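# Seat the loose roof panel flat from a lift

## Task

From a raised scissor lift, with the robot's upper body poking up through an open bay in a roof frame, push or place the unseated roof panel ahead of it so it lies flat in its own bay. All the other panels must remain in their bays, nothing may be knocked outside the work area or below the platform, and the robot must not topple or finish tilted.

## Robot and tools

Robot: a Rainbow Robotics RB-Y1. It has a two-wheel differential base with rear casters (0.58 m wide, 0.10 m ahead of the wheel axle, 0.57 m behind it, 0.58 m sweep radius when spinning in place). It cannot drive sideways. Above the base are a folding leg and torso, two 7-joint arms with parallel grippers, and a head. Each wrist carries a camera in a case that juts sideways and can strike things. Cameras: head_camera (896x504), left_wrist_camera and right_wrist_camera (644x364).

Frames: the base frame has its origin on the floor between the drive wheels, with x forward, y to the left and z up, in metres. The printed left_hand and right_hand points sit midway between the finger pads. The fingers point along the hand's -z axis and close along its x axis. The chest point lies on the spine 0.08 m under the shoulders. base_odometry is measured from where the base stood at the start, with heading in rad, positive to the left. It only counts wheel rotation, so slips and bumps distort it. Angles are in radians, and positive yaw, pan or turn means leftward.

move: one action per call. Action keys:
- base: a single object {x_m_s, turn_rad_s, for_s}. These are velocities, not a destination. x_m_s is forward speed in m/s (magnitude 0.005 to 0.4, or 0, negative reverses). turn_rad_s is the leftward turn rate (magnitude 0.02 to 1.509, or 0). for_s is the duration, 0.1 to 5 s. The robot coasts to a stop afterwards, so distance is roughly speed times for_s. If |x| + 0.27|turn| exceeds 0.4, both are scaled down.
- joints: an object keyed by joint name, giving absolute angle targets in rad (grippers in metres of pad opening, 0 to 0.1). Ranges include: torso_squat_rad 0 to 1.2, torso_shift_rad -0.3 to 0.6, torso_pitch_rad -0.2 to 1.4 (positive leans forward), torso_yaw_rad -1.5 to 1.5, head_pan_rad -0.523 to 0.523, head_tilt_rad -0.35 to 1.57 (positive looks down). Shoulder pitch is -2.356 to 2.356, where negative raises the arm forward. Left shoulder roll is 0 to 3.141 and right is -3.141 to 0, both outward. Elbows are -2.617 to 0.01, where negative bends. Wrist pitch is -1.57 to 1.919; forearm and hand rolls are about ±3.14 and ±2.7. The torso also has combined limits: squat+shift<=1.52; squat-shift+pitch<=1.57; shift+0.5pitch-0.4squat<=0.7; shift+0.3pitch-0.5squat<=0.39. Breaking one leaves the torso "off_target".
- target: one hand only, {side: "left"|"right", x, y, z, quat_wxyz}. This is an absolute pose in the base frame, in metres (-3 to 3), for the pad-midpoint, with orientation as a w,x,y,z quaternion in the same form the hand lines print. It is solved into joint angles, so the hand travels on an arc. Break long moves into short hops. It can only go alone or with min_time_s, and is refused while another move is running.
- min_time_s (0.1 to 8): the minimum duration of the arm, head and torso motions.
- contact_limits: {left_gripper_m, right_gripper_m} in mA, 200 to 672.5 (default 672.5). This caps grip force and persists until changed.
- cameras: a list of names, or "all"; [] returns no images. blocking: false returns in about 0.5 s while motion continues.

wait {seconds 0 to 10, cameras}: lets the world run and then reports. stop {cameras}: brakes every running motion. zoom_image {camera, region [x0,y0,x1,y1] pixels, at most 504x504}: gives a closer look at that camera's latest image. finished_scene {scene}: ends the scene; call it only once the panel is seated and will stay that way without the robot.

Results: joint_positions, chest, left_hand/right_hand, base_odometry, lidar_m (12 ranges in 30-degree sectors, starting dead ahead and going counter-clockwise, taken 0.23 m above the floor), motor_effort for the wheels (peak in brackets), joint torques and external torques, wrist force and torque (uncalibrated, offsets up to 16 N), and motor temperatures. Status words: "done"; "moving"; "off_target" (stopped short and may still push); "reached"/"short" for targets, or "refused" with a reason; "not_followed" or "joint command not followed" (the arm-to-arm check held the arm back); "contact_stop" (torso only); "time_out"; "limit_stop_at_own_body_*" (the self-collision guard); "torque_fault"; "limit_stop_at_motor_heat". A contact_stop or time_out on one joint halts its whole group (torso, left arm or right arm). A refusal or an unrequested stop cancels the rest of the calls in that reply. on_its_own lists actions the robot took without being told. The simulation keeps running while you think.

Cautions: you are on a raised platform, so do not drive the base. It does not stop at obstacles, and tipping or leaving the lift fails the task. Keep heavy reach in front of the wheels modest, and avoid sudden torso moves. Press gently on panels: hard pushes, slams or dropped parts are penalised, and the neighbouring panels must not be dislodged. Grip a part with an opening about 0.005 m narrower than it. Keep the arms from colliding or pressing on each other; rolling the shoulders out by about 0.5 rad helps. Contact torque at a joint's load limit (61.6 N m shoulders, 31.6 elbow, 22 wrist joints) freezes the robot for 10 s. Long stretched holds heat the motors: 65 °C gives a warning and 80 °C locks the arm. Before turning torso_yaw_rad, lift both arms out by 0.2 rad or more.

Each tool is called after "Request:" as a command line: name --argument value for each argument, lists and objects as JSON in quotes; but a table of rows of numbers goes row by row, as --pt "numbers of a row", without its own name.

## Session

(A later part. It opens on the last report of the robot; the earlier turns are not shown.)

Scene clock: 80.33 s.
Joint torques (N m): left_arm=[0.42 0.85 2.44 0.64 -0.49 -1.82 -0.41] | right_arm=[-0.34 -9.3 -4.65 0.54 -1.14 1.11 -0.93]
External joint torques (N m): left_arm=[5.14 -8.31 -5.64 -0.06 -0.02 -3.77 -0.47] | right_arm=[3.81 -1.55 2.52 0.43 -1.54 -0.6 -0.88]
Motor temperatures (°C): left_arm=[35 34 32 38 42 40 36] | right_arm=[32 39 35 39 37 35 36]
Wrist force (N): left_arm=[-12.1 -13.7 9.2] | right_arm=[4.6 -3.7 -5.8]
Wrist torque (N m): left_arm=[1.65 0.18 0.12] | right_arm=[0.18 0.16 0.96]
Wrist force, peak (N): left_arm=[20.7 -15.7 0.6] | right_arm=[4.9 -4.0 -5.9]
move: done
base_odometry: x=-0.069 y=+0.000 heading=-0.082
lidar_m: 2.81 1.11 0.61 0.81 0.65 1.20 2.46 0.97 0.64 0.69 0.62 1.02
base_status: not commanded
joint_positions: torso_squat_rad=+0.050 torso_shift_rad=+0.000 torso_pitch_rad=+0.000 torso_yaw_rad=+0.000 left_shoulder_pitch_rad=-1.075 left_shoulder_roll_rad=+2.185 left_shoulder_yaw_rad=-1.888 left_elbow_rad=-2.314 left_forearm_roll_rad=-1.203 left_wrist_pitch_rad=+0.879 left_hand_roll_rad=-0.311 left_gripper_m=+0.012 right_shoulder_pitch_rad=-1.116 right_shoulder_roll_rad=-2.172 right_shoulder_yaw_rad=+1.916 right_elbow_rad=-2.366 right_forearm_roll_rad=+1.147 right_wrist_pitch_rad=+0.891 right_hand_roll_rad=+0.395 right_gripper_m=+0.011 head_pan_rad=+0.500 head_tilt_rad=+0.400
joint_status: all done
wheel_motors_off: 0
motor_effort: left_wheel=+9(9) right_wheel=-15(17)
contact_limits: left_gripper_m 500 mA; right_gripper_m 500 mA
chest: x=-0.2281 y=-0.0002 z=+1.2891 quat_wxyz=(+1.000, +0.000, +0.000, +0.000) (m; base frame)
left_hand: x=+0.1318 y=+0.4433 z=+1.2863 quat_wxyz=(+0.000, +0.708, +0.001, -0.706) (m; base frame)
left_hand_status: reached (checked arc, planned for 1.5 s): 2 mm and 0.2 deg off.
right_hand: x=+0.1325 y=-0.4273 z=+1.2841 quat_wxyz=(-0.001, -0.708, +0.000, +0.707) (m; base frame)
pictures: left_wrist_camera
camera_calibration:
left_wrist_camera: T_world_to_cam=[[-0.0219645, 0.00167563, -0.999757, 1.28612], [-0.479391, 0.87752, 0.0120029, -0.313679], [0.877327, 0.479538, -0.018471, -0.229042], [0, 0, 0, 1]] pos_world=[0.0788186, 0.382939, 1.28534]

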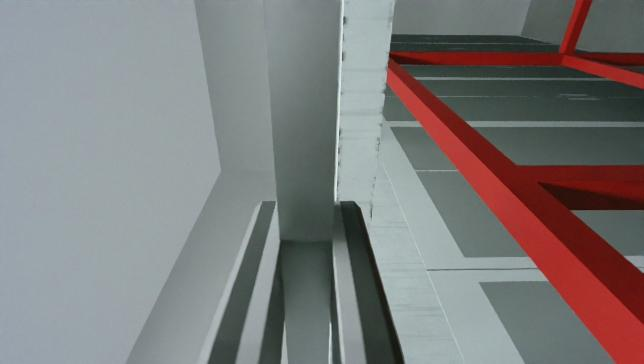

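Request:
move --target '{"side": "left", "x": 0.132, "y": 0.443, "z": 1.2878, "quat_wxyz": [0.0, 0.7071, 0.0, -0.7071]}' --cameras '[]'

Request:
move --target '{"side": "right", "x": 0.132, "y": -0.4275, "z": 1.2852, "quat_wxyz": [0.0, 0.7071, 0.0, -0.7071]}' --cameras '[]'

Request:
move --joints '{"left_gripper_m": 0.06, "right_gripper_m": 0.06}' --cameras '["left_wrist_camera", "right_wrist_camera"]'

Scene clock: 81.37 s.
Joint torques (N m): left_arm=[-4.64 6.33 7.69 0.43 -0.67 2.16 -0.05] | right_arm=[0.14 -8.96 -4.93 0.44 -1.11 1.14 -0.82]
External joint torques (N m): left_arm=[0.03 -2.78 -0.42 -0.32 -0.2 0.22 -0.11] | right_arm=[4.28 -1.22 2.25 0.33 -1.51 -0.57 -0.77]
Motor temperatures (°C): left_arm=[35 34 32 38 42 40 36] | right_arm=[32 39 35 39 37 35 36]
Wrist force (N): left_arm=[6.8 -11.7 1.2] | right_arm=[4.5 -1.2 3.0]
Wrist torque (N m): left_arm=[1.58 0.35 -0.09] | right_arm=[0.12 0.19 0.92]
Wrist force, peak (N): left_arm=[-12.5 -13.8 9.2] | right_arm=[4.6 -3.6 -6.2]
move: done
base_odometry: x=-0.069 y=+0.000 heading=-0.082
lidar_m: 2.83 1.11 0.61 0.81 0.65 1.21 2.45 0.97 0.64 0.69 0.62 1.03
base_status: not commanded
joint_positions: torso_squat_rad=+0.050 torso_shift_rad=+0.000 torso_pitch_rad=+0.000 torso_yaw_rad=+0.000 left_shoulder_pitch_rad=-1.077 left_shoulder_roll_rad=+2.192 left_shoulder_yaw_rad=-1.881 left_elbow_rad=-2.317 left_forearm_roll_rad=-1.200 left_wrist_pitch_rad=+0.867 left_hand_roll_rad=-0.308 left_gripper_m=+0.012 right_shoulder_pitch_rad=-1.116 right_shoulder_roll_rad=-2.173 right_shoulder_yaw_rad=+1.916 right_elbow_rad=-2.366 right_forearm_roll_rad=+1.147 right_wrist_pitch_rad=+0.891 right_hand_roll_rad=+0.395 right_gripper_m=+0.011 head_pan_rad=+0.500 head_tilt_rad=+0.400
joint_status: all done
wheel_motors_off: 0
motor_effort: left_wheel=+9(10) right_wheel=-15(17)
contact_limits: left_gripper_m 500 mA; right_gripper_m 500 mA
chest: x=-0.2281 y=-0.0002 z=+1.2891 quat_wxyz=(+1.000, +0.000, +0.000, +0.000) (m; base frame)
left_hand: x=+0.1320 y=+0.4432 z=+1.2879 quat_wxyz=(+0.000, +0.707, +0.000, -0.707) (m; base frame)
left_hand_status: reached (checked arc, planned for 0.1 s): 0 mm and 0.0 deg off.
right_hand: x=+0.1324 y=-0.4274 z=+1.2842 quat_wxyz=(-0.001, -0.708, +0.000, +0.707) (m; base frame)
pictures: none
No camera images: "cameras" was empty.

Scene clock: 81.90 s.
Joint torques (N m): left_arm=[-4.94 6.46 7.64 0.35 -0.7 2.26 -0.21] | right_arm=[-3.03 -10.03 -8.36 0.15 -0.33 2.94 -0.75]
External joint torques (N m): left_arm=[-0.27 -2.64 -0.47 -0.4 -0.24 0.32 -0.27] | right_arm=[1.07 -2.32 -1.18 0.03 -0.73 1.24 -0.7]
Motor temperatures (°C): left_arm=[35 34 32 38 42 40 36] | right_arm=[32 39 35 39 37 35 36]
Wrist force (N): left_arm=[6.6 -13.2 0.1] | right_arm=[15.5 -0.4 2.7]
Wrist torque (N m): left_arm=[1.63 0.38 -0.05] | right_arm=[0.16 0.45 1.01]
Wrist force, peak (N): left_arm=[7.1 -14.3 0.8] | right_arm=[19.8 0.2 1.8]
move: done
base_odometry: x=-0.069 y=+0.000 heading=-0.082
lidar_m: 2.82 1.10 0.60 0.81 0.65 1.20 2.45 0.97 0.64 0.69 0.62 1.02
base_status: not commanded
joint_positions: torso_squat_rad=+0.050 torso_shift_rad=+0.000 torso_pitch_rad=+0.000 torso_yaw_rad=+0.000 left_shoulder_pitch_rad=-1.077 left_shoulder_roll_rad=+2.192 left_shoulder_yaw_rad=-1.881 left_elbow_rad=-2.317 left_forearm_roll_rad=-1.200 left_wrist_pitch_rad=+0.867 left_hand_roll_rad=-0.308 left_gripper_m=+0.012 right_shoulder_pitch_rad=-1.117 right_shoulder_roll_rad=-2.178 right_shoulder_yaw_rad=+1.913 right_elbow_rad=-2.370 right_forearm_roll_rad=+1.143 right_wrist_pitch_rad=+0.885 right_hand_roll_rad=+0.396 right_gripper_m=+0.011 head_pan_rad=+0.500 head_tilt_rad=+0.400
joint_status: all done
wheel_motors_off: 0
motor_effort: left_wheel=+10(10) right_wheel=-16(18)
contact_limits: left_gripper_m 500 mA; right_gripper_m 500 mA
chest: x=-0.2281 y=-0.0002 z=+1.2891 quat_wxyz=(+1.000, +0.000, +0.000, +0.000) (m; base frame)
left_hand: x=+0.1320 y=+0.4432 z=+1.2878 quat_wxyz=(+0.000, +0.707, +0.000, -0.707) (m; base frame)
right_hand: x=+0.1321 y=-0.4272 z=+1.2850 quat_wxyz=(+0.000, -0.707, +0.000, +0.707) (m; base frame)
right_hand_status: reached (checked arc, planned for 0.1 s): 0 mm and 0.1 deg off.
pictures: none
No camera images: "cameras" was empty.

Scene clock: 82.97 s.
Joint torques (N m): left_arm=[-5.29 6.89 7.53 0.27 -0.69 2.14 -0.13] | right_arm=[-3.27 -9.07 -8.13 0.14 0.01 2.14 -0.3]
External joint torques (N m): left_arm=[-0.62 -2.22 -0.58 -0.48 -0.22 0.2 -0.18] | right_arm=[0.83 -1.36 -0.95 0.02 -0.39 0.44 -0.24]
Motor temperatures (°C): left_arm=[35 34 32 38 42 40 36] | right_arm=[32 39 35 39 37 35 36]
Wrist force (N): left_arm=[5.1 -11.2 -2.9] | right_arm=[11.1 1.5 6.9]
Wrist torque (N m): left_arm=[1.62 0.47 0.08] | right_arm=[0.18 0.67 0.19]
Wrist force, peak (N): left_arm=[6.6 -13.3 0.5] | right_arm=[15.6 -0.4 2.9]
move: done
base_odometry: x=-0.069 y=+0.000 heading=-0.082
lidar_m: 2.83 1.13 0.61 0.82 0.65 1.21 2.44 0.97 0.64 0.69 0.62 1.03
base_status: not commanded
joint_positions: torso_squat_rad=+0.050 torso_shift_rad=+0.000 torso_pitch_rad=+0.000 torso_yaw_rad=+0.000 left_shoulder_pitch_rad=-1.077 left_shoulder_roll_rad=+2.192 left_shoulder_yaw_rad=-1.881 left_elbow_rad=-2.317 left_forearm_roll_rad=-1.200 left_wrist_pitch_rad=+0.867 left_hand_roll_rad=-0.308 left_gripper_m=+0.060 right_shoulder_pitch_rad=-1.117 right_shoulder_roll_rad=-2.178 right_shoulder_yaw_rad=+1.913 right_elbow_rad=-2.370 right_forearm_roll_rad=+1.143 right_wrist_pitch_rad=+0.885 right_hand_roll_rad=+0.396 right_gripper_m=+0.060 head_pan_rad=+0.500 head_tilt_rad=+0.400
joint_status: all done
wheel_motors_off: 0
motor_effort: left_wheel=+9(10) right_wheel=-12(19)
contact_limits: left_gripper_m 500 mA; right_gripper_m 500 mA
chest: x=-0.2281 y=-0.0002 z=+1.2891 quat_wxyz=(+1.000, +0.000, +0.000, +0.000) (m; base frame)
left_hand: x=+0.1321 y=+0.4430 z=+1.2878 quat_wxyz=(+0.000, +0.707, +0.000, -0.707) (m; base frame)
right_hand: x=+0.1320 y=-0.4274 z=+1.2851 quat_wxyz=(+0.000, -0.707, +0.000, +0.707) (m; base frame)
pictures: left_wrist_camera, right_wrist_camera
camera_calibration:
left_wrist_camera: T_world_to_cam=[[-0.0252336, 0.000389739, -0.999682, 1.28848], [-0.478482, 0.87801, 0.01242, -0.314226], [0.877735, 0.478643, -0.0219688, -0.224281], [0, 0, 0, 1]] pos_world=[0.0790212, 0.382742, 1.28704]
right_wrist_camera: T_world_to_cam=[[0.021952, 0.00576061, 0.999742, -1.28225], [-0.444053, -0.895876, 0.0149125, -0.310524], [0.895731, -0.444266, -0.0171082, -0.210698], [0, 0, 0, 1]] pos_world=[0.0789873, -0.364411, 1.28294]

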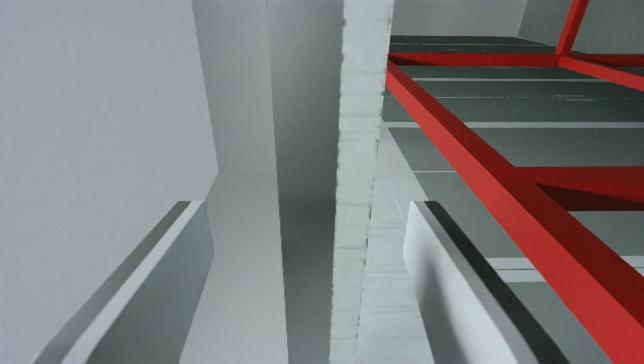

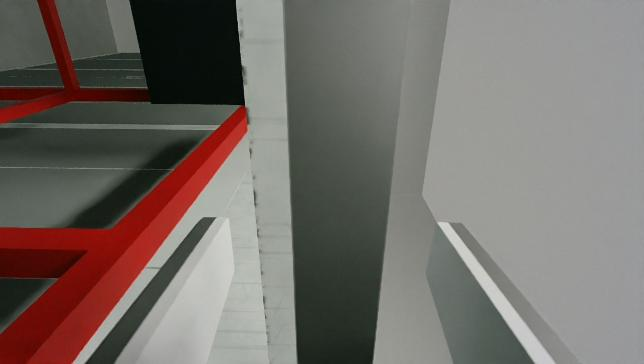

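Request:
move --target '{"side": "left", "x": 0.05, "y": 0.45, "z": 1.2878, "quat_wxyz": [0.0, 0.7071, 0.0, -0.7071]}' --cameras '[]'

Request:
move --target '{"side": "left", "x": 0.04, "y": 0.47, "z": 1.44, "quat_wxyz": [0.0, 0.7071, 0.0, -0.7071]}' --cameras '[]'

Request:
move --target '{"side": "right", "x": 0.05, "y": -0.43, "z": 1.285, "quat_wxyz": [0.0, 0.7071, 0.0, -0.7071]}' --cameras '[]'

Request:
move --target '{"side": "right", "x": 0.04, "y": -0.45, "z": 1.44, "quat_wxyz": [0.0, 0.7071, 0.0, -0.7071]}' --cameras '["left_wrist_camera", "right_wrist_camera", "head_camera"]'

Scene clock: 84.23 s.
Joint torques (N m): left_arm=[-0.06 6.95 4.8 -0.36 0.03 1.88 -0.34] | right_arm=[-3.22 -8.28 -8.55 0.29 0.12 2 -0.06]
External joint torques (N m): left_arm=[0.43 -1.86 -1.6 -0.56 0.24 -0.15 -0.4] | right_arm=[0.88 -0.58 -1.37 0.17 -0.28 0.3 -0.01]
Motor temperatures (°C): left_arm=[35 34 32 38 42 40 36] | right_arm=[32 39 35 39 37 35 36]
Wrist force (N): left_arm=[5.3 -11.2 -3.3] | right_arm=[11.0 1.6 7.0]
Wrist torque (N m): left_arm=[1.64 0.50 0.10] | right_arm=[0.17 0.65 0.17]
Wrist force, peak (N): left_arm=[5.0 -12.0 -2.8] | right_arm=[11.2 1.8 7.1]
move: done
base_odometry: x=-0.069 y=+0.000 heading=-0.082
lidar_m: 2.84 1.12 0.61 0.82 0.66 1.21 2.45 0.96 0.64 0.69 0.61 1.03
base_status: not commanded
joint_positions: torso_squat_rad=+0.050 torso_shift_rad=+0.000 torso_pitch_rad=+0.000 torso_yaw_rad=+0.000 left_shoulder_pitch_rad=-0.970 left_shoulder_roll_rad=+2.412 left_shoulder_yaw_rad=-2.038 left_elbow_rad=-2.411 left_forearm_roll_rad=-1.529 left_wrist_pitch_rad=+0.983 left_hand_roll_rad=-0.118 left_gripper_m=+0.060 right_shoulder_pitch_rad=-1.117 right_shoulder_roll_rad=-2.178 right_shoulder_yaw_rad=+1.913 right_elbow_rad=-2.370 right_forearm_roll_rad=+1.143 right_wrist_pitch_rad=+0.885 right_hand_roll_rad=+0.396 right_gripper_m=+0.060 head_pan_rad=+0.500 head_tilt_rad=+0.400
joint_status: all done
wheel_motors_off: 0
motor_effort: left_wheel=+8(10) right_wheel=-12(19)
contact_limits: left_gripper_m 500 mA; right_gripper_m 500 mA
chest: x=-0.2280 y=-0.0003 z=+1.2891 quat_wxyz=(+1.000, +0.000, +0.000, +0.000) (m; base frame)
left_hand: x=+0.0501 y=+0.4499 z=+1.2879 quat_wxyz=(+0.000, +0.707, +0.000, -0.707) (m; base frame)
left_hand_status: reached (checked arc, planned for 0.5 s): 0 mm and 0.0 deg off.
right_hand: x=+0.1320 y=-0.4276 z=+1.2850 quat_wxyz=(+0.000, -0.707, +0.000, +0.707) (m; base frame)
pictures: none
No camera images: "cameras" was empty.

Scene clock: 85.43 s.
Joint torques (N m): left_arm=[3.01 5.94 6.6 5.31 0.51 1.87 -0.23] | right_arm=[-2.85 -7.9 -8.6 0.49 0.16 1.97 -0.34]
External joint torques (N m): left_arm=[1.11 -1.6 -0.7 -0.07 -0.15 0.16 -0.29] | right_arm=[1.25 -0.2 -1.42 0.37 -0.24 0.27 -0.29]
Motor temperatures (°C): left_arm=[35 34 32 38 42 40 36] | right_arm=[32 39 35 39 37 35 36]
Wrist force (N): left_arm=[5.5 -11.3 -3.0] | right_arm=[11.1 1.6 6.8]
Wrist torque (N m): left_arm=[1.63 0.50 0.09] | right_arm=[0.17 0.67 0.18]
Wrist force, peak (N): left_arm=[5.2 -12.3 -3.2] | right_arm=[11.2 1.8 7.1]
move: done
base_odometry: x=-0.069 y=+0.000 heading=-0.082
lidar_m: 2.83 1.10 0.61 0.82 0.65 1.21 2.45 0.95 0.64 0.69 0.62 1.03
base_status: not commanded
joint_positions: torso_squat_rad=+0.050 torso_shift_rad=+0.000 torso_pitch_rad=+0.000 torso_yaw_rad=+0.000 left_shoulder_pitch_rad=-0.885 left_shoulder_roll_rad=+2.870 left_shoulder_yaw_rad=-1.535 left_elbow_rad=-2.364 left_forearm_roll_rad=-1.720 left_wrist_pitch_rad=+0.672 left_hand_roll_rad=+0.585 left_gripper_m=+0.060 right_shoulder_pitch_rad=-1.117 right_shoulder_roll_rad=-2.178 right_shoulder_yaw_rad=+1.913 right_elbow_rad=-2.370 right_forearm_roll_rad=+1.143 right_wrist_pitch_rad=+0.885 right_hand_roll_rad=+0.396 right_gripper_m=+0.060 head_pan_rad=+0.500 head_tilt_rad=+0.400
joint_status: all done
wheel_motors_off: 0
motor_effort: left_wheel=+8(9) right_wheel=-15(18)
contact_limits: left_gripper_m 500 mA; right_gripper_m 500 mA
chest: x=-0.2280 y=-0.0003 z=+1.2891 quat_wxyz=(+1.000, +0.000, +0.000, +0.000) (m; base frame)
left_hand: x=+0.0398 y=+0.4700 z=+1.4394 quat_wxyz=(+0.004, +0.708, +0.005, -0.706) (m; base frame)
left_hand_status: reached (checked arc, planned for 0.8 s): 1 mm and 0.7 deg off.
right_hand: x=+0.1320 y=-0.4277 z=+1.2850 quat_wxyz=(+0.000, -0.707, +0.000, +0.707) (m; base frame)
pictures: none
No camera images: "cameras" was empty.

Scene clock: 86.37 s.
Joint torques (N m): left_arm=[2.87 6.58 6.62 5.01 0.34 1.85 -0.32] | right_arm=[1.34 -6.95 -7.1 -1.13 -0.2 1.93 0.32]
External joint torques (N m): left_arm=[0.97 -0.96 -0.68 -0.37 -0.31 0.15 -0.37] | right_arm=[1.44 0.39 -1.58 -0.47 -0.4 0.13 0.37]
Motor temperatures (°C): left_arm=[35 34 32 38 42 40 36] | right_arm=[32 39 35 39 37 35 36]
Wrist force (N): left_arm=[5.3 -11.3 -3.2] | right_arm=[11.3 1.6 7.0]
Wrist torque (N m): left_arm=[1.63 0.49 0.10] | right_arm=[0.17 0.68 0.18]
Wrist force, peak (N): left_arm=[5.5 -11.7 -3.2] | right_arm=[11.7 1.8 7.8]
move: done
base_odometry: x=-0.069 y=+0.000 heading=-0.082
lidar_m: 2.81 1.12 0.61 0.81 0.66 1.21 2.45 0.96 0.64 0.68 0.62 1.04
base_status: not commanded
joint_positions: torso_squat_rad=+0.050 torso_shift_rad=+0.000 torso_pitch_rad=+0.000 torso_yaw_rad=+0.000 left_shoulder_pitch_rad=-0.885 left_shoulder_roll_rad=+2.870 left_shoulder_yaw_rad=-1.535 left_elbow_rad=-2.364 left_forearm_roll_rad=-1.720 left_wrist_pitch_rad=+0.672 left_hand_roll_rad=+0.585 left_gripper_m=+0.060 right_shoulder_pitch_rad=-1.003 right_shoulder_roll_rad=-2.409 right_shoulder_yaw_rad=+2.070 right_elbow_rad=-2.487 right_forearm_roll_rad=+1.481 right_wrist_pitch_rad=+0.981 right_hand_roll_rad=+0.224 right_gripper_m=+0.060 head_pan_rad=+0.500 head_tilt_rad=+0.400
joint_status: all done
wheel_motors_off: 0
motor_effort: left_wheel=+8(9) right_wheel=-15(18)
contact_limits: left_gripper_m 500 mA; right_gripper_m 500 mA
chest: x=-0.2280 y=-0.0003 z=+1.2891 quat_wxyz=(+1.000, +0.000, +0.000, +0.000) (m; base frame)
left_hand: x=+0.0399 y=+0.4700 z=+1.4393 quat_wxyz=(+0.004, +0.708, +0.005, -0.706) (m; base frame)
right_hand: x=+0.0500 y=-0.4299 z=+1.2849 quat_wxyz=(+0.000, -0.707, +0.000, +0.707) (m; base frame)
right_hand_status: reached (checked arc, planned for 0.6 s): 0 mm and 0.1 deg off.
pictures: none
No camera images: "cameras" was empty.

Scene clock: 87.60 s.
Joint torques (N m): left_arm=[3.24 6.23 6.75 5.06 0.44 1.89 -0.39] | right_arm=[4.01 -5.03 -8.3 4.92 -0.99 2.11 0.26]
External joint torques (N m): left_arm=[1.34 -1.32 -0.55 -0.32 -0.22 0.19 -0.44] | right_arm=[1.44 0.58 -1.98 0.34 -0.29 0.54 0.31]
Motor temperatures (°C): left_arm=[35 34 32 38 42 40 36] | right_arm=[32 39 35 39 37 35 36]
Wrist force (N): left_arm=[5.5 -11.5 -3.3] | right_arm=[11.1 1.8 7.1]
Wrist torque (N m): left_arm=[1.66 0.52 0.12] | right_arm=[0.14 0.67 0.19]
Wrist force, peak (N): left_arm=[5.8 -11.5 -3.3] | right_arm=[12.2 1.1 7.0]
move: done
base_odometry: x=-0.069 y=+0.000 heading=-0.082
lidar_m: 2.83 1.11 0.60 0.82 0.65 1.22 2.45 0.97 0.64 0.69 0.61 1.02
base_status: not commanded
joint_positions: torso_squat_rad=+0.050 torso_shift_rad=+0.000 torso_pitch_rad=+0.000 torso_yaw_rad=+0.000 left_shoulder_pitch_rad=-0.885 left_shoulder_roll_rad=+2.870 left_shoulder_yaw_rad=-1.535 left_elbow_rad=-2.364 left_forearm_roll_rad=-1.720 left_wrist_pitch_rad=+0.672 left_hand_roll_rad=+0.585 left_gripper_m=+0.060 right_shoulder_pitch_rad=-0.939 right_shoulder_roll_rad=-2.906 right_shoulder_yaw_rad=+1.514 right_elbow_rad=-2.438 right_forearm_roll_rad=+1.691 right_wrist_pitch_rad=+0.604 right_hand_roll_rad=-0.554 right_gripper_m=+0.060 head_pan_rad=+0.500 head_tilt_rad=+0.400
joint_status: all done
wheel_motors_off: 0
motor_effort: left_wheel=+8(9) right_wheel=-16(17)
contact_limits: left_gripper_m 500 mA; right_gripper_m 500 mA
chest: x=-0.2280 y=-0.0003 z=+1.2891 quat_wxyz=(+1.000, +0.000, +0.000, +0.000) (m; base frame)
left_hand: x=+0.0399 y=+0.4700 z=+1.4393 quat_wxyz=(+0.004, +0.708, +0.005, -0.706) (m; base frame)
right_hand: x=+0.0400 y=-0.4498 z=+1.4398 quat_wxyz=(+0.001, -0.707, +0.001, +0.707) (m; base frame)
right_hand_status: reached (checked arc, planned for 0.9 s): 0 mm and 0.2 deg off.
pictures: head_camera, left_wrist_camera, right_wrist_camera
camera_calibration:
head_camera: T_world_to_cam=[[0.439908, -0.897983, 0.0103784, 0.0709922], [-0.308314, -0.161872, -0.937411, 1.38951], [0.843459, 0.409175, -0.348069, 0.630395], [0, 0, 0, 1]] pos_world=[-0.134537, 0.0307313, 1.52123]
left_wrist_camera: T_world_to_cam=[[-0.021766, 0.00166188, -0.999762, 1.43695], [-0.48914, 0.872121, 0.0120988, -0.380259], [0.871934, 0.489287, -0.0181697, -0.163259], [0, 0, 0, 1]] pos_world=[-0.0123719, 0.409124, 1.43824]
right_wrist_camera: T_world_to_cam=[[0.0209416, 0.0063107, 0.999761, -1.43459], [-0.447071, -0.894373, 0.0150101, -0.373129], [0.894254, -0.447278, -0.0159083, -0.138505], [0, 0, 0, 1]] pos_world=[-0.0129138, -0.386614, 1.43764]

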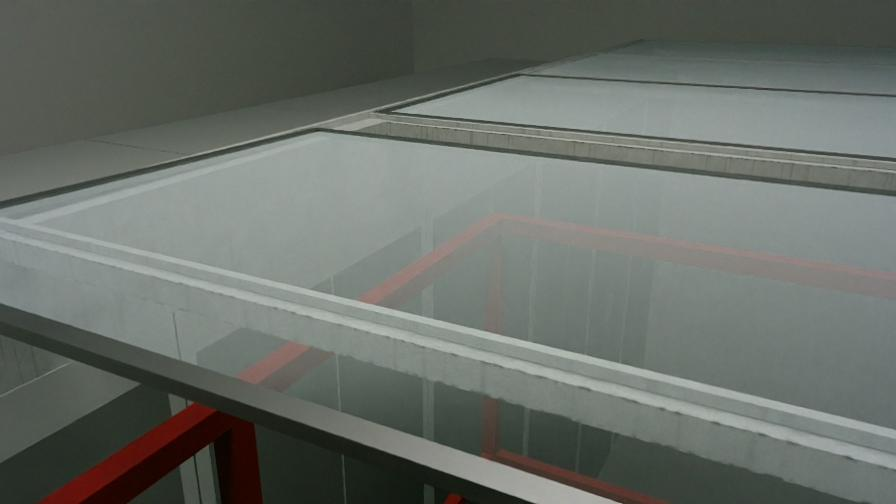

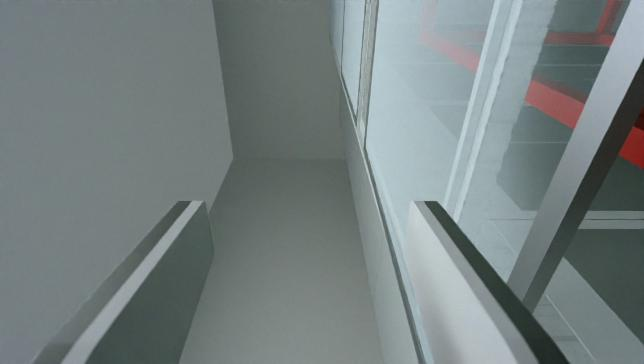

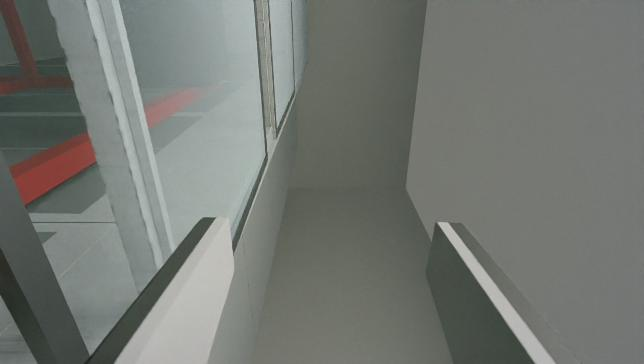

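Request:
move --joints '{"torso_yaw_rad": 0.75, "head_pan_rad": 0.0, "head_tilt_rad": 0.5}' --cameras '["head_camera"]'

Request:
zoom_image --camera "head_camera" --region '[40, 80, 280, 215]'

Request:
zoom_image --camera "head_camera" --region '[280, 20, 580, 188]'

Request:
move --joints '{"torso_yaw_rad": -0.75, "head_pan_rad": 0.0, "head_tilt_rad": 0.5}' --cameras '["head_camera"]'

Request:
zoom_image --camera "head_camera" --region '[616, 80, 856, 215]'

Request:
zoom_image --camera "head_camera" --region '[316, 20, 616, 188]'

Scene clock: 90.17 s.
Joint torques (N m): left_arm=[3.06 6.47 6.45 5.22 0.39 1.84 -0.23] | right_arm=[4.19 -5.54 -7.95 4.78 -1.02 1.92 0.25]
External joint torques (N m): left_arm=[1.16 -1.08 -0.86 -0.15 -0.27 0.13 -0.29] | right_arm=[1.62 0.06 -1.63 0.19 -0.31 0.35 0.3]
Motor temperatures (°C): left_arm=[35 34 32 38 42 40 36] | right_arm=[32 39 35 39 37 35 36]
Wrist force (N): left_arm=[5.2 -11.3 -3.1] | right_arm=[11.1 1.8 7.0]
Wrist torque (N m): left_arm=[1.65 0.50 0.11] | right_arm=[0.15 0.67 0.19]
Wrist force, peak (N): left_arm=[5.3 -11.7 -3.4] | right_arm=[11.2 2.1 7.5]
move: done
base_odometry: x=-0.069 y=+0.000 heading=-0.082
lidar_m: 2.82 1.10 0.59 0.81 0.65 1.20 2.46 0.97 0.64 0.69 0.63 1.04
base_status: not commanded
joint_positions: torso_squat_rad=+0.050 torso_shift_rad=+0.000 torso_pitch_rad=+0.000 torso_yaw_rad=+0.750 left_shoulder_pitch_rad=-0.885 left_shoulder_roll_rad=+2.870 left_shoulder_yaw_rad=-1.535 left_elbow_rad=-2.364 left_forearm_roll_rad=-1.720 left_wrist_pitch_rad=+0.672 left_hand_roll_rad=+0.585 left_gripper_m=+0.060 right_shoulder_pitch_rad=-0.939 right_shoulder_roll_rad=-2.906 right_shoulder_yaw_rad=+1.514 right_elbow_rad=-2.438 right_forearm_roll_rad=+1.691 right_wrist_pitch_rad=+0.604 right_hand_roll_rad=-0.554 right_gripper_m=+0.060 head_pan_rad=+0.000 head_tilt_rad=+0.500
joint_status: all done
wheel_motors_off: 0
motor_effort: left_wheel=+8(8) right_wheel=-13(16)
contact_limits: left_gripper_m 500 mA; right_gripper_m 500 mA
chest: x=-0.2280 y=-0.0003 z=+1.2891 quat_wxyz=(+0.930, +0.000, +0.000, +0.366) (m; base frame)
left_hand: x=-0.3527 y=+0.5264 z=+1.4393 quat_wxyz=(+0.262, +0.657, +0.264, -0.655) (m; base frame)
right_hand: x=+0.2745 y=-0.1465 z=+1.4400 quat_wxyz=(-0.258, -0.659, -0.258, +0.658) (m; base frame)
pictures: head_camera
camera_calibration:
head_camera: T_world_to_cam=[[0.649501, -0.760216, 0.0148239, 0.122822], [-0.325673, -0.295755, -0.898035, 1.32975], [0.687085, 0.578447, -0.439675, 0.730116], [0, 0, 0, 1]] pos_world=[-0.14836, 0.0643181, 1.51336]

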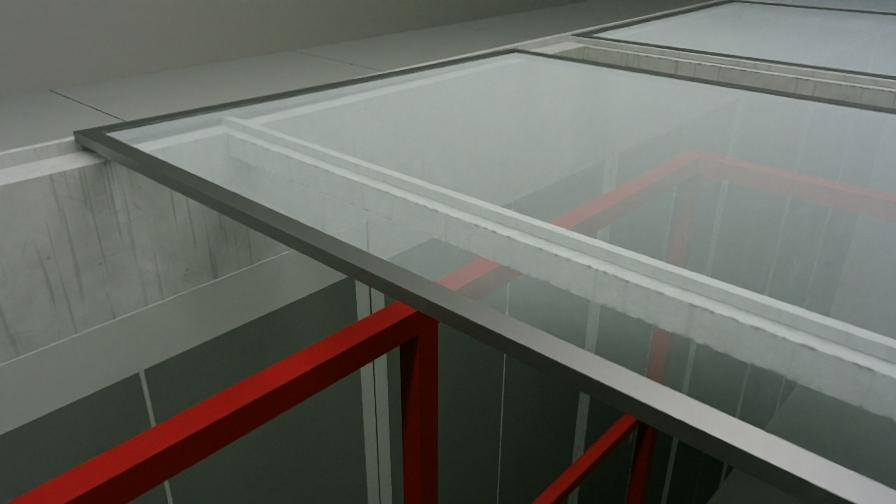

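Scaled by 2.100 from the camera's 896x504 image, which has a finer 1280x720 frame.

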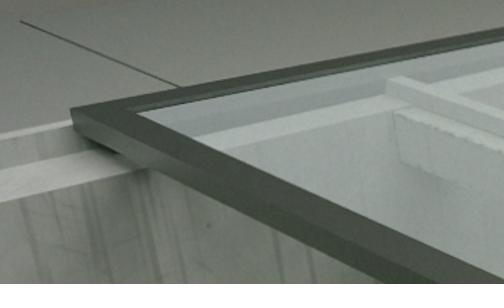

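Scaled by 1.680 from the camera's 896x504 image, which has a finer 1280x720 frame.

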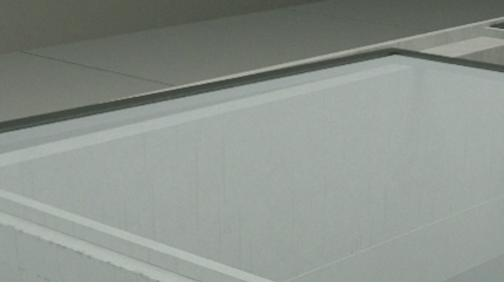

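Scene clock: 93.47 s.
Joint torques (N m): left_arm=[2.9 6.81 6.64 5.09 0.5 1.79 -0.27] | right_arm=[4.36 -5.39 -7.95 4.59 -1.01 1.97 0.27]
External joint torques (N m): left_arm=[1 -0.74 -0.66 -0.29 -0.15 0.08 -0.33] | right_arm=[1.79 0.22 -1.63 0.01 -0.3 0.4 0.32]
Motor temperatures (°C): left_arm=[35 34 32 38 42 40 36] | right_arm=[32 39 35 39 37 35 36]
Wrist force (N): left_arm=[5.2 -11.2 -3.2] | right_arm=[11.1 1.9 7.1]
Wrist torque (N m): left_arm=[1.64 0.48 0.10] | right_arm=[0.14 0.68 0.20]
Wrist force, peak (N): left_arm=[5.5 -11.7 -3.5] | right_arm=[11.3 2.0 7.5]
move: done
base_odometry: x=-0.069 y=+0.000 heading=-0.082
lidar_m: 2.83 1.11 0.60 0.81 0.66 1.21 2.46 0.97 0.63 0.68 0.62 1.03
base_status: not commanded
joint_positions: torso_squat_rad=+0.050 torso_shift_rad=+0.000 torso_pitch_rad=+0.000 torso_yaw_rad=-0.750 left_shoulder_pitch_rad=-0.885 left_shoulder_roll_rad=+2.870 left_shoulder_yaw_rad=-1.535 left_elbow_rad=-2.364 left_forearm_roll_rad=-1.720 left_wrist_pitch_rad=+0.672 left_hand_roll_rad=+0.585 left_gripper_m=+0.060 right_shoulder_pitch_rad=-0.939 right_shoulder_roll_rad=-2.906 right_shoulder_yaw_rad=+1.514 right_elbow_rad=-2.438 right_forearm_roll_rad=+1.691 right_wrist_pitch_rad=+0.604 right_hand_roll_rad=-0.554 right_gripper_m=+0.060 head_pan_rad=+0.000 head_tilt_rad=+0.500
joint_status: all done
wheel_motors_off: 0
motor_effort: left_wheel=+8(9) right_wheel=-14(17)
contact_limits: left_gripper_m 500 mA; right_gripper_m 500 mA
chest: x=-0.2280 y=-0.0003 z=+1.2891 quat_wxyz=(+0.930, +0.000, +0.000, -0.366) (m; base frame)
left_hand: x=+0.2886 y=+0.1612 z=+1.4391 quat_wxyz=(-0.255, +0.661, -0.255, -0.658) (m; base frame)
right_hand: x=-0.3383 y=-0.5119 z=+1.4397 quat_wxyz=(+0.260, -0.658, +0.260, +0.657) (m; base frame)
pictures: head_camera
camera_calibration:
head_camera: T_world_to_cam=[[-0.712489, -0.701525, 0.0148923, -0.187832], [-0.318549, 0.304472, -0.897677, 1.33109], [0.625208, -0.644329, -0.440403, 0.716542], [0, 0, 0, 1]] pos_world=[-0.157797, -0.0753607, 1.51326]

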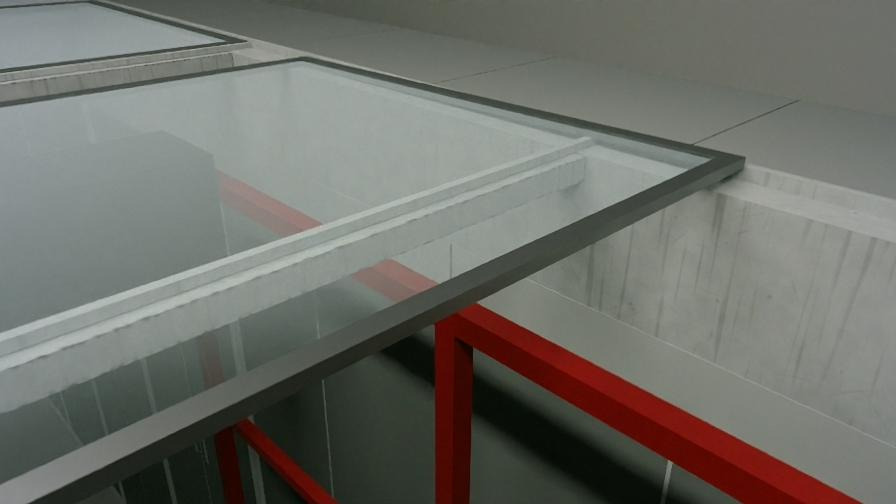

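Scaled by 2.100 from the camera's 896x504 image, which has a finer 1280x720 frame.

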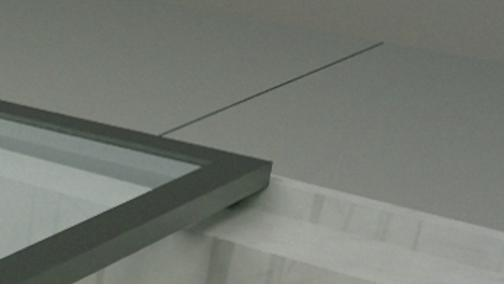

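Scaled by 1.680 from the camera's 896x504 image, which has a finer 1280x720 frame.

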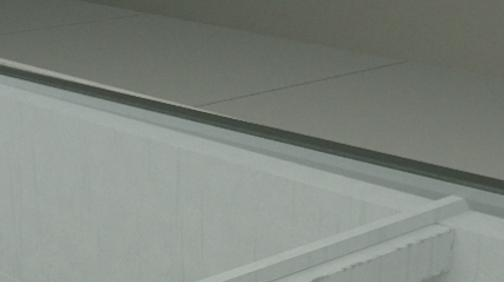

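Request:
move --cameras '["head_camera"]'

Scene clock: 95.33 s.
Joint torques (N m): left_arm=[2.98 6.56 6.89 5.13 0.42 1.72 -0.41] | right_arm=[4.11 -5.39 -8.31 4.68 -1 1.9 0.23]
External joint torques (N m): left_arm=[1.09 -1 -0.42 -0.25 -0.24 0.02 -0.46] | right_arm=[1.54 0.22 -2 0.09 -0.3 0.33 0.28]
Motor temperatures (°C): left_arm=[35 34 32 38 42 40 36] | right_arm=[32 39 35 39 37 35 36]
Wrist force (N): left_arm=[5.1 -11.4 -3.2] | right_arm=[11.2 1.7 7.1]
Wrist torque (N m): left_arm=[1.66 0.48 0.10] | right_arm=[0.16 0.68 0.19]
Wrist force, peak (N): left_arm=[5.3 -11.7 -3.2] | right_arm=[11.4 2.0 7.0]
base_odometry: x=-0.069 y=+0.000 heading=-0.082
lidar_m: 2.82 1.11 0.60 0.81 0.65 1.20 2.46 0.98 0.64 0.68 0.62 1.03
base_status: not commanded
joint_positions: torso_squat_rad=+0.050 torso_shift_rad=+0.000 torso_pitch_rad=+0.000 torso_yaw_rad=-0.750 left_shoulder_pitch_rad=-0.885 left_shoulder_roll_rad=+2.870 left_shoulder_yaw_rad=-1.535 left_elbow_rad=-2.364 left_forearm_roll_rad=-1.720 left_wrist_pitch_rad=+0.672 left_hand_roll_rad=+0.585 left_gripper_m=+0.060 right_shoulder_pitch_rad=-0.939 right_shoulder_roll_rad=-2.906 right_shoulder_yaw_rad=+1.514 right_elbow_rad=-2.438 right_forearm_roll_rad=+1.691 right_wrist_pitch_rad=+0.604 right_hand_roll_rad=-0.554 right_gripper_m=+0.060 head_pan_rad=+0.000 head_tilt_rad=+0.500
joint_status: all done
wheel_motors_off: 0
motor_effort: left_wheel=+8(9) right_wheel=-14(17)
contact_limits: left_gripper_m 500 mA; right_gripper_m 500 mA
chest: x=-0.2280 y=-0.0003 z=+1.2891 quat_wxyz=(+0.930, +0.000, +0.000, -0.366) (m; base frame)
left_hand: x=+0.2886 y=+0.1612 z=+1.4391 quat_wxyz=(-0.255, +0.661, -0.255, -0.658) (m; base frame)
right_hand: x=-0.3383 y=-0.5119 z=+1.4397 quat_wxyz=(+0.260, -0.658, +0.260, +0.657) (m; base frame)
pictures: head_camera
camera_calibration:
head_camera: T_world_to_cam=[[-0.712489, -0.701525, 0.0148923, -0.187832], [-0.318549, 0.304472, -0.897677, 1.33109], [0.625208, -0.644329, -0.440403, 0.716542], [0, 0, 0, 1]] pos_world=[-0.157797, -0.0753607, 1.51326]

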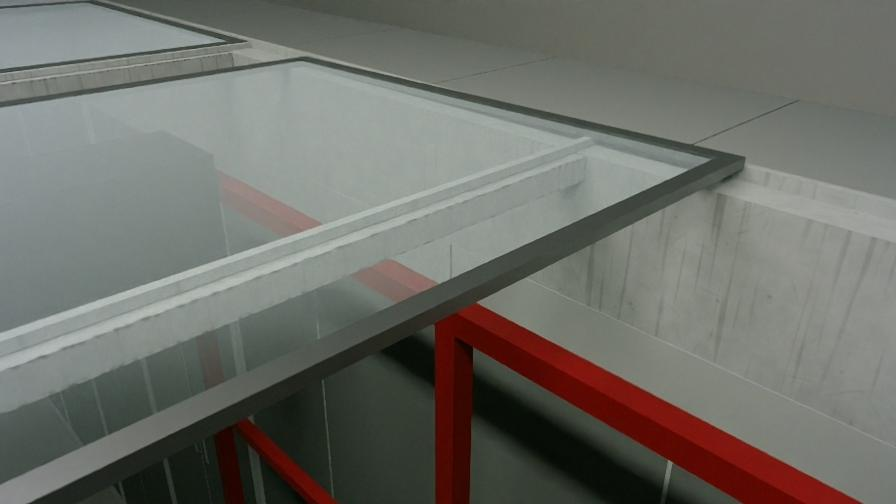

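Request:
zoom_image --camera "head_camera" --region '[560, 100, 896, 290]'

Request:
zoom_image --camera "head_camera" --region '[230, 30, 566, 220]'

Scaled by 1.500 from the camera's 896x504 image, which has a finer 1280x720 frame.

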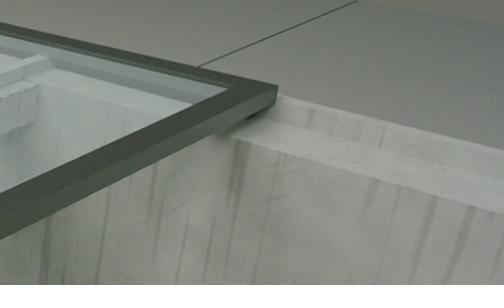

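Scaled by 1.500 from the camera's 896x504 image, which has a finer 1280x720 frame.

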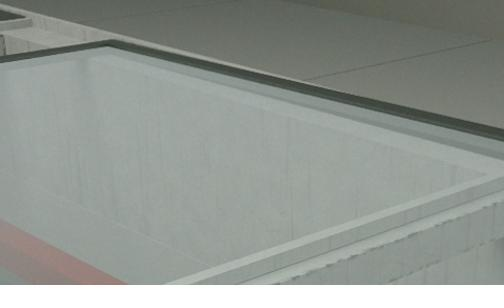

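Request:
move --joints '{"torso_yaw_rad": 0.0, "left_gripper_m": 0.0, "right_gripper_m": 0.0}' --min_time_s 2.5 --cameras '["head_camera"]'

Scene clock: 98.57 s.
Joint torques (N m): left_arm=[2.99 6.88 6.92 5.09 0.37 1.8 -0.15] | right_arm=[4.3 -5.41 -8.14 4.93 -1.08 1.97 0.23]
External joint torques (N m): left_arm=[1.09 -0.67 -0.38 -0.29 -0.28 0.1 -0.2] | right_arm=[1.74 0.19 -1.82 0.35 -0.38 0.4 0.28]
Motor temperatures (°C): left_arm=[35 34 32 38 42 40 36] | right_arm=[32 39 35 39 37 35 36]
Wrist force (N): left_arm=[5.3 -11.4 -3.0] | right_arm=[11.1 1.9 7.2]
Wrist torque (N m): left_arm=[1.65 0.47 0.10] | right_arm=[0.14 0.66 0.19]
Wrist force, peak (N): left_arm=[5.5 -11.7 -3.4] | right_arm=[11.4 1.8 7.2]
move: done
base_odometry: x=-0.069 y=+0.000 heading=-0.082
lidar_m: 2.83 1.10 0.60 0.81 0.65 1.20 2.45 0.97 0.64 0.69 0.61 1.04
base_status: not commanded
joint_positions: torso_squat_rad=+0.050 torso_shift_rad=+0.000 torso_pitch_rad=+0.000 torso_yaw_rad=+0.000 left_shoulder_pitch_rad=-0.885 left_shoulder_roll_rad=+2.870 left_shoulder_yaw_rad=-1.535 left_elbow_rad=-2.364 left_forearm_roll_rad=-1.720 left_wrist_pitch_rad=+0.672 left_hand_roll_rad=+0.585 left_gripper_m=+0.001 right_shoulder_pitch_rad=-0.939 right_shoulder_roll_rad=-2.906 right_shoulder_yaw_rad=+1.514 right_elbow_rad=-2.438 right_forearm_roll_rad=+1.691 right_wrist_pitch_rad=+0.604 right_hand_roll_rad=-0.554 right_gripper_m=+0.000 head_pan_rad=+0.000 head_tilt_rad=+0.500
joint_status: all done
wheel_motors_off: 0
motor_effort: left_wheel=+8(9) right_wheel=-13(17)
contact_limits: left_gripper_m 500 mA; right_gripper_m 500 mA
chest: x=-0.2280 y=-0.0003 z=+1.2891 quat_wxyz=(+1.000, +0.000, +0.000, +0.000) (m; base frame)
left_hand: x=+0.0399 y=+0.4700 z=+1.4393 quat_wxyz=(+0.004, +0.708, +0.005, -0.706) (m; base frame)
right_hand: x=+0.0400 y=-0.4498 z=+1.4398 quat_wxyz=(+0.001, -0.707, +0.001, +0.707) (m; base frame)
pictures: head_camera
camera_calibration:
head_camera: T_world_to_cam=[[-0.0430884, -0.998963, 0.0146967, -0.0350289], [-0.44026, 0.0057807, -0.897852, 1.30344], [0.896836, -0.0451574, -0.440053, 0.778182], [0, 0, 0, 1]] pos_world=[-0.125556, -0.00738678, 1.51326]

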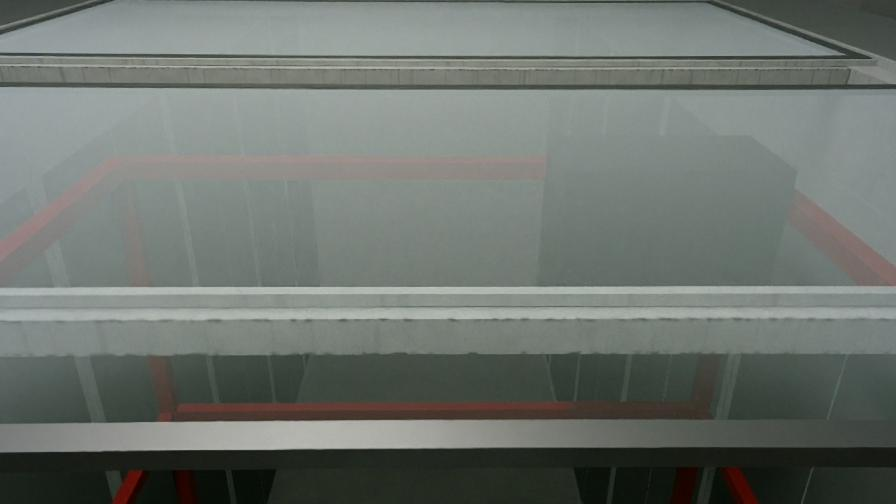

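Request:
move --target '{"side": "left", "x": 0.05, "y": 0.45, "z": 1.48, "quat_wxyz": [-0.2766, 0.5341, 0.0121, -0.7986]}' --cameras '[]'

Request:
move --target '{"side": "right", "x": 0.05, "y": -0.45, "z": 1.48, "quat_wxyz": [0.2766, 0.5341, -0.0121, -0.7986]}' --cameras '["head_camera"]'

Scene clock: 100.57 s.
Joint torques (N m): left_arm=[-1.38 10.54 4.55 8.05 1.61 -0.14 -0.34] | right_arm=[4.25 -5.41 -8.41 4.58 -0.84 1.8 0.26]
External joint torques (N m): left_arm=[0.23 -1.09 -0.37 -0.57 0 -0.24 -0.38] | right_arm=[1.68 0.19 -2.09 0.01 -0.13 0.23 0.31]
Motor temperatures (°C): left_arm=[35 34 32 38 42 40 36] | right_arm=[32 39 35 39 37 35 36]
Wrist force (N): left_arm=[4.0 -9.7 -5.4] | right_arm=[10.8 1.8 7.2]
Wrist torque (N m): left_arm=[1.55 0.41 0.12] | right_arm=[0.15 0.64 0.18]
Wrist force, peak (N): left_arm=[6.5 -11.3 -3.4] | right_arm=[11.3 1.9 7.3]
move: done
base_odometry: x=-0.069 y=+0.000 heading=-0.082
lidar_m: 2.83 1.10 0.61 0.82 0.65 1.19 2.45 0.97 0.64 0.68 0.62 1.02
base_status: not commanded
joint_positions: torso_squat_rad=+0.050 torso_shift_rad=+0.000 torso_pitch_rad=+0.000 torso_yaw_rad=+0.000 left_shoulder_pitch_rad=-0.437 left_shoulder_roll_rad=+2.913 left_shoulder_yaw_rad=-1.165 left_elbow_rad=-1.852 left_forearm_roll_rad=-2.409 left_wrist_pitch_rad=+1.084 left_hand_roll_rad=+1.145 left_gripper_m=+0.001 right_shoulder_pitch_rad=-0.939 right_shoulder_roll_rad=-2.906 right_shoulder_yaw_rad=+1.514 right_elbow_rad=-2.438 right_forearm_roll_rad=+1.691 right_wrist_pitch_rad=+0.604 right_hand_roll_rad=-0.554 right_gripper_m=+0.000 head_pan_rad=+0.000 head_tilt_rad=+0.500
joint_status: all done
wheel_motors_off: 0
motor_effort: left_wheel=+8(8) right_wheel=-14(17)
contact_limits: left_gripper_m 500 mA; right_gripper_m 500 mA
chest: x=-0.2280 y=-0.0003 z=+1.2891 quat_wxyz=(+1.000, +0.000, +0.000, +0.000) (m; base frame)
left_hand: x=+0.0500 y=+0.4500 z=+1.4800 quat_wxyz=(-0.277, +0.534, +0.012, -0.799) (m; base frame)
left_hand_status: reached (checked arc, planned for 0.8 s): 0 mm and 0.0 deg off.
right_hand: x=+0.0400 y=-0.4499 z=+1.4397 quat_wxyz=(+0.001, -0.707, +0.001, +0.707) (m; base frame)
pictures: none
No camera images: "cameras" was empty.

Scene clock: 101.83 s.
Joint torques (N m): left_arm=[-1.17 10.07 4.31 8.18 1.5 -0.02 -0.19] | right_arm=[0.31 -11.11 -6.26 8.21 -2.08 -0.2 0.27]
External joint torques (N m): left_arm=[0.44 -1.56 -0.6 -0.44 -0.11 -0.13 -0.23] | right_arm=[1.25 -0.68 -1.75 0.64 -0.69 -0.29 0.31]
Motor temperatures (°C): left_arm=[35 34 32 38 42 40 36] | right_arm=[32 39 35 39 37 35 36]
Wrist force (N): left_arm=[4.3 -9.3 -5.8] | right_arm=[10.2 -0.2 4.5]
Wrist torque (N m): left_arm=[1.50 0.44 0.10] | right_arm=[0.28 0.62 0.19]
Wrist force, peak (N): left_arm=[4.3 -9.5 -5.9] | right_arm=[12.1 1.9 7.5]
move: done
base_odometry: x=-0.069 y=+0.000 heading=-0.082
lidar_m: 2.82 1.10 0.60 0.82 0.65 1.21 2.44 0.96 0.64 0.68 0.61 1.03
base_status: not commanded
joint_positions: torso_squat_rad=+0.050 torso_shift_rad=+0.000 torso_pitch_rad=+0.000 torso_yaw_rad=+0.000 left_shoulder_pitch_rad=-0.437 left_shoulder_roll_rad=+2.913 left_shoulder_yaw_rad=-1.165 left_elbow_rad=-1.852 left_forearm_roll_rad=-2.409 left_wrist_pitch_rad=+1.084 left_hand_roll_rad=+1.145 left_gripper_m=+0.001 right_shoulder_pitch_rad=-0.456 right_shoulder_roll_rad=-2.911 right_shoulder_yaw_rad=+1.160 right_elbow_rad=-1.856 right_forearm_roll_rad=+2.426 right_wrist_pitch_rad=+1.071 right_hand_roll_rad=-1.160 right_gripper_m=+0.000 head_pan_rad=+0.000 head_tilt_rad=+0.500
joint_status: all done
wheel_motors_off: 0
motor_effort: left_wheel=+8(8) right_wheel=-16(16)
contact_limits: left_gripper_m 500 mA; right_gripper_m 500 mA
chest: x=-0.2280 y=-0.0003 z=+1.2891 quat_wxyz=(+1.000, +0.000, +0.000, +0.000) (m; base frame)
left_hand: x=+0.0500 y=+0.4500 z=+1.4800 quat_wxyz=(-0.277, +0.534, +0.012, -0.799) (m; base frame)
right_hand: x=+0.0499 y=-0.4499 z=+1.4797 quat_wxyz=(-0.276, -0.534, +0.013, +0.799) (m; base frame)
right_hand_status: reached (checked arc, planned for 0.9 s): 0 mm and 0.1 deg off.
pictures: head_camera
camera_calibration:
head_camera: T_world_to_cam=[[-0.0431347, -0.998962, 0.0146134, -0.0349043], [-0.440296, 0.0058778, -0.897833, 1.30346], [0.896816, -0.045162, -0.440093, 0.77815], [0, 0, 0, 1]] pos_world=[-0.125456, -0.00738665, 1.51326]

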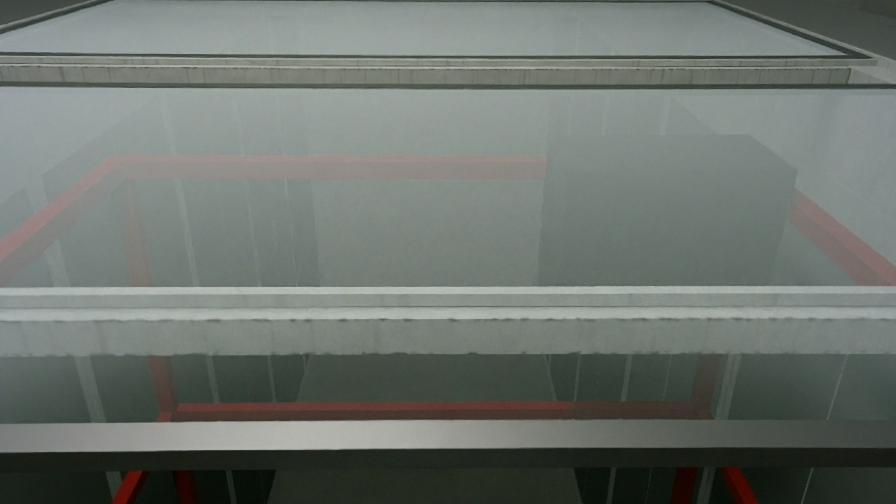

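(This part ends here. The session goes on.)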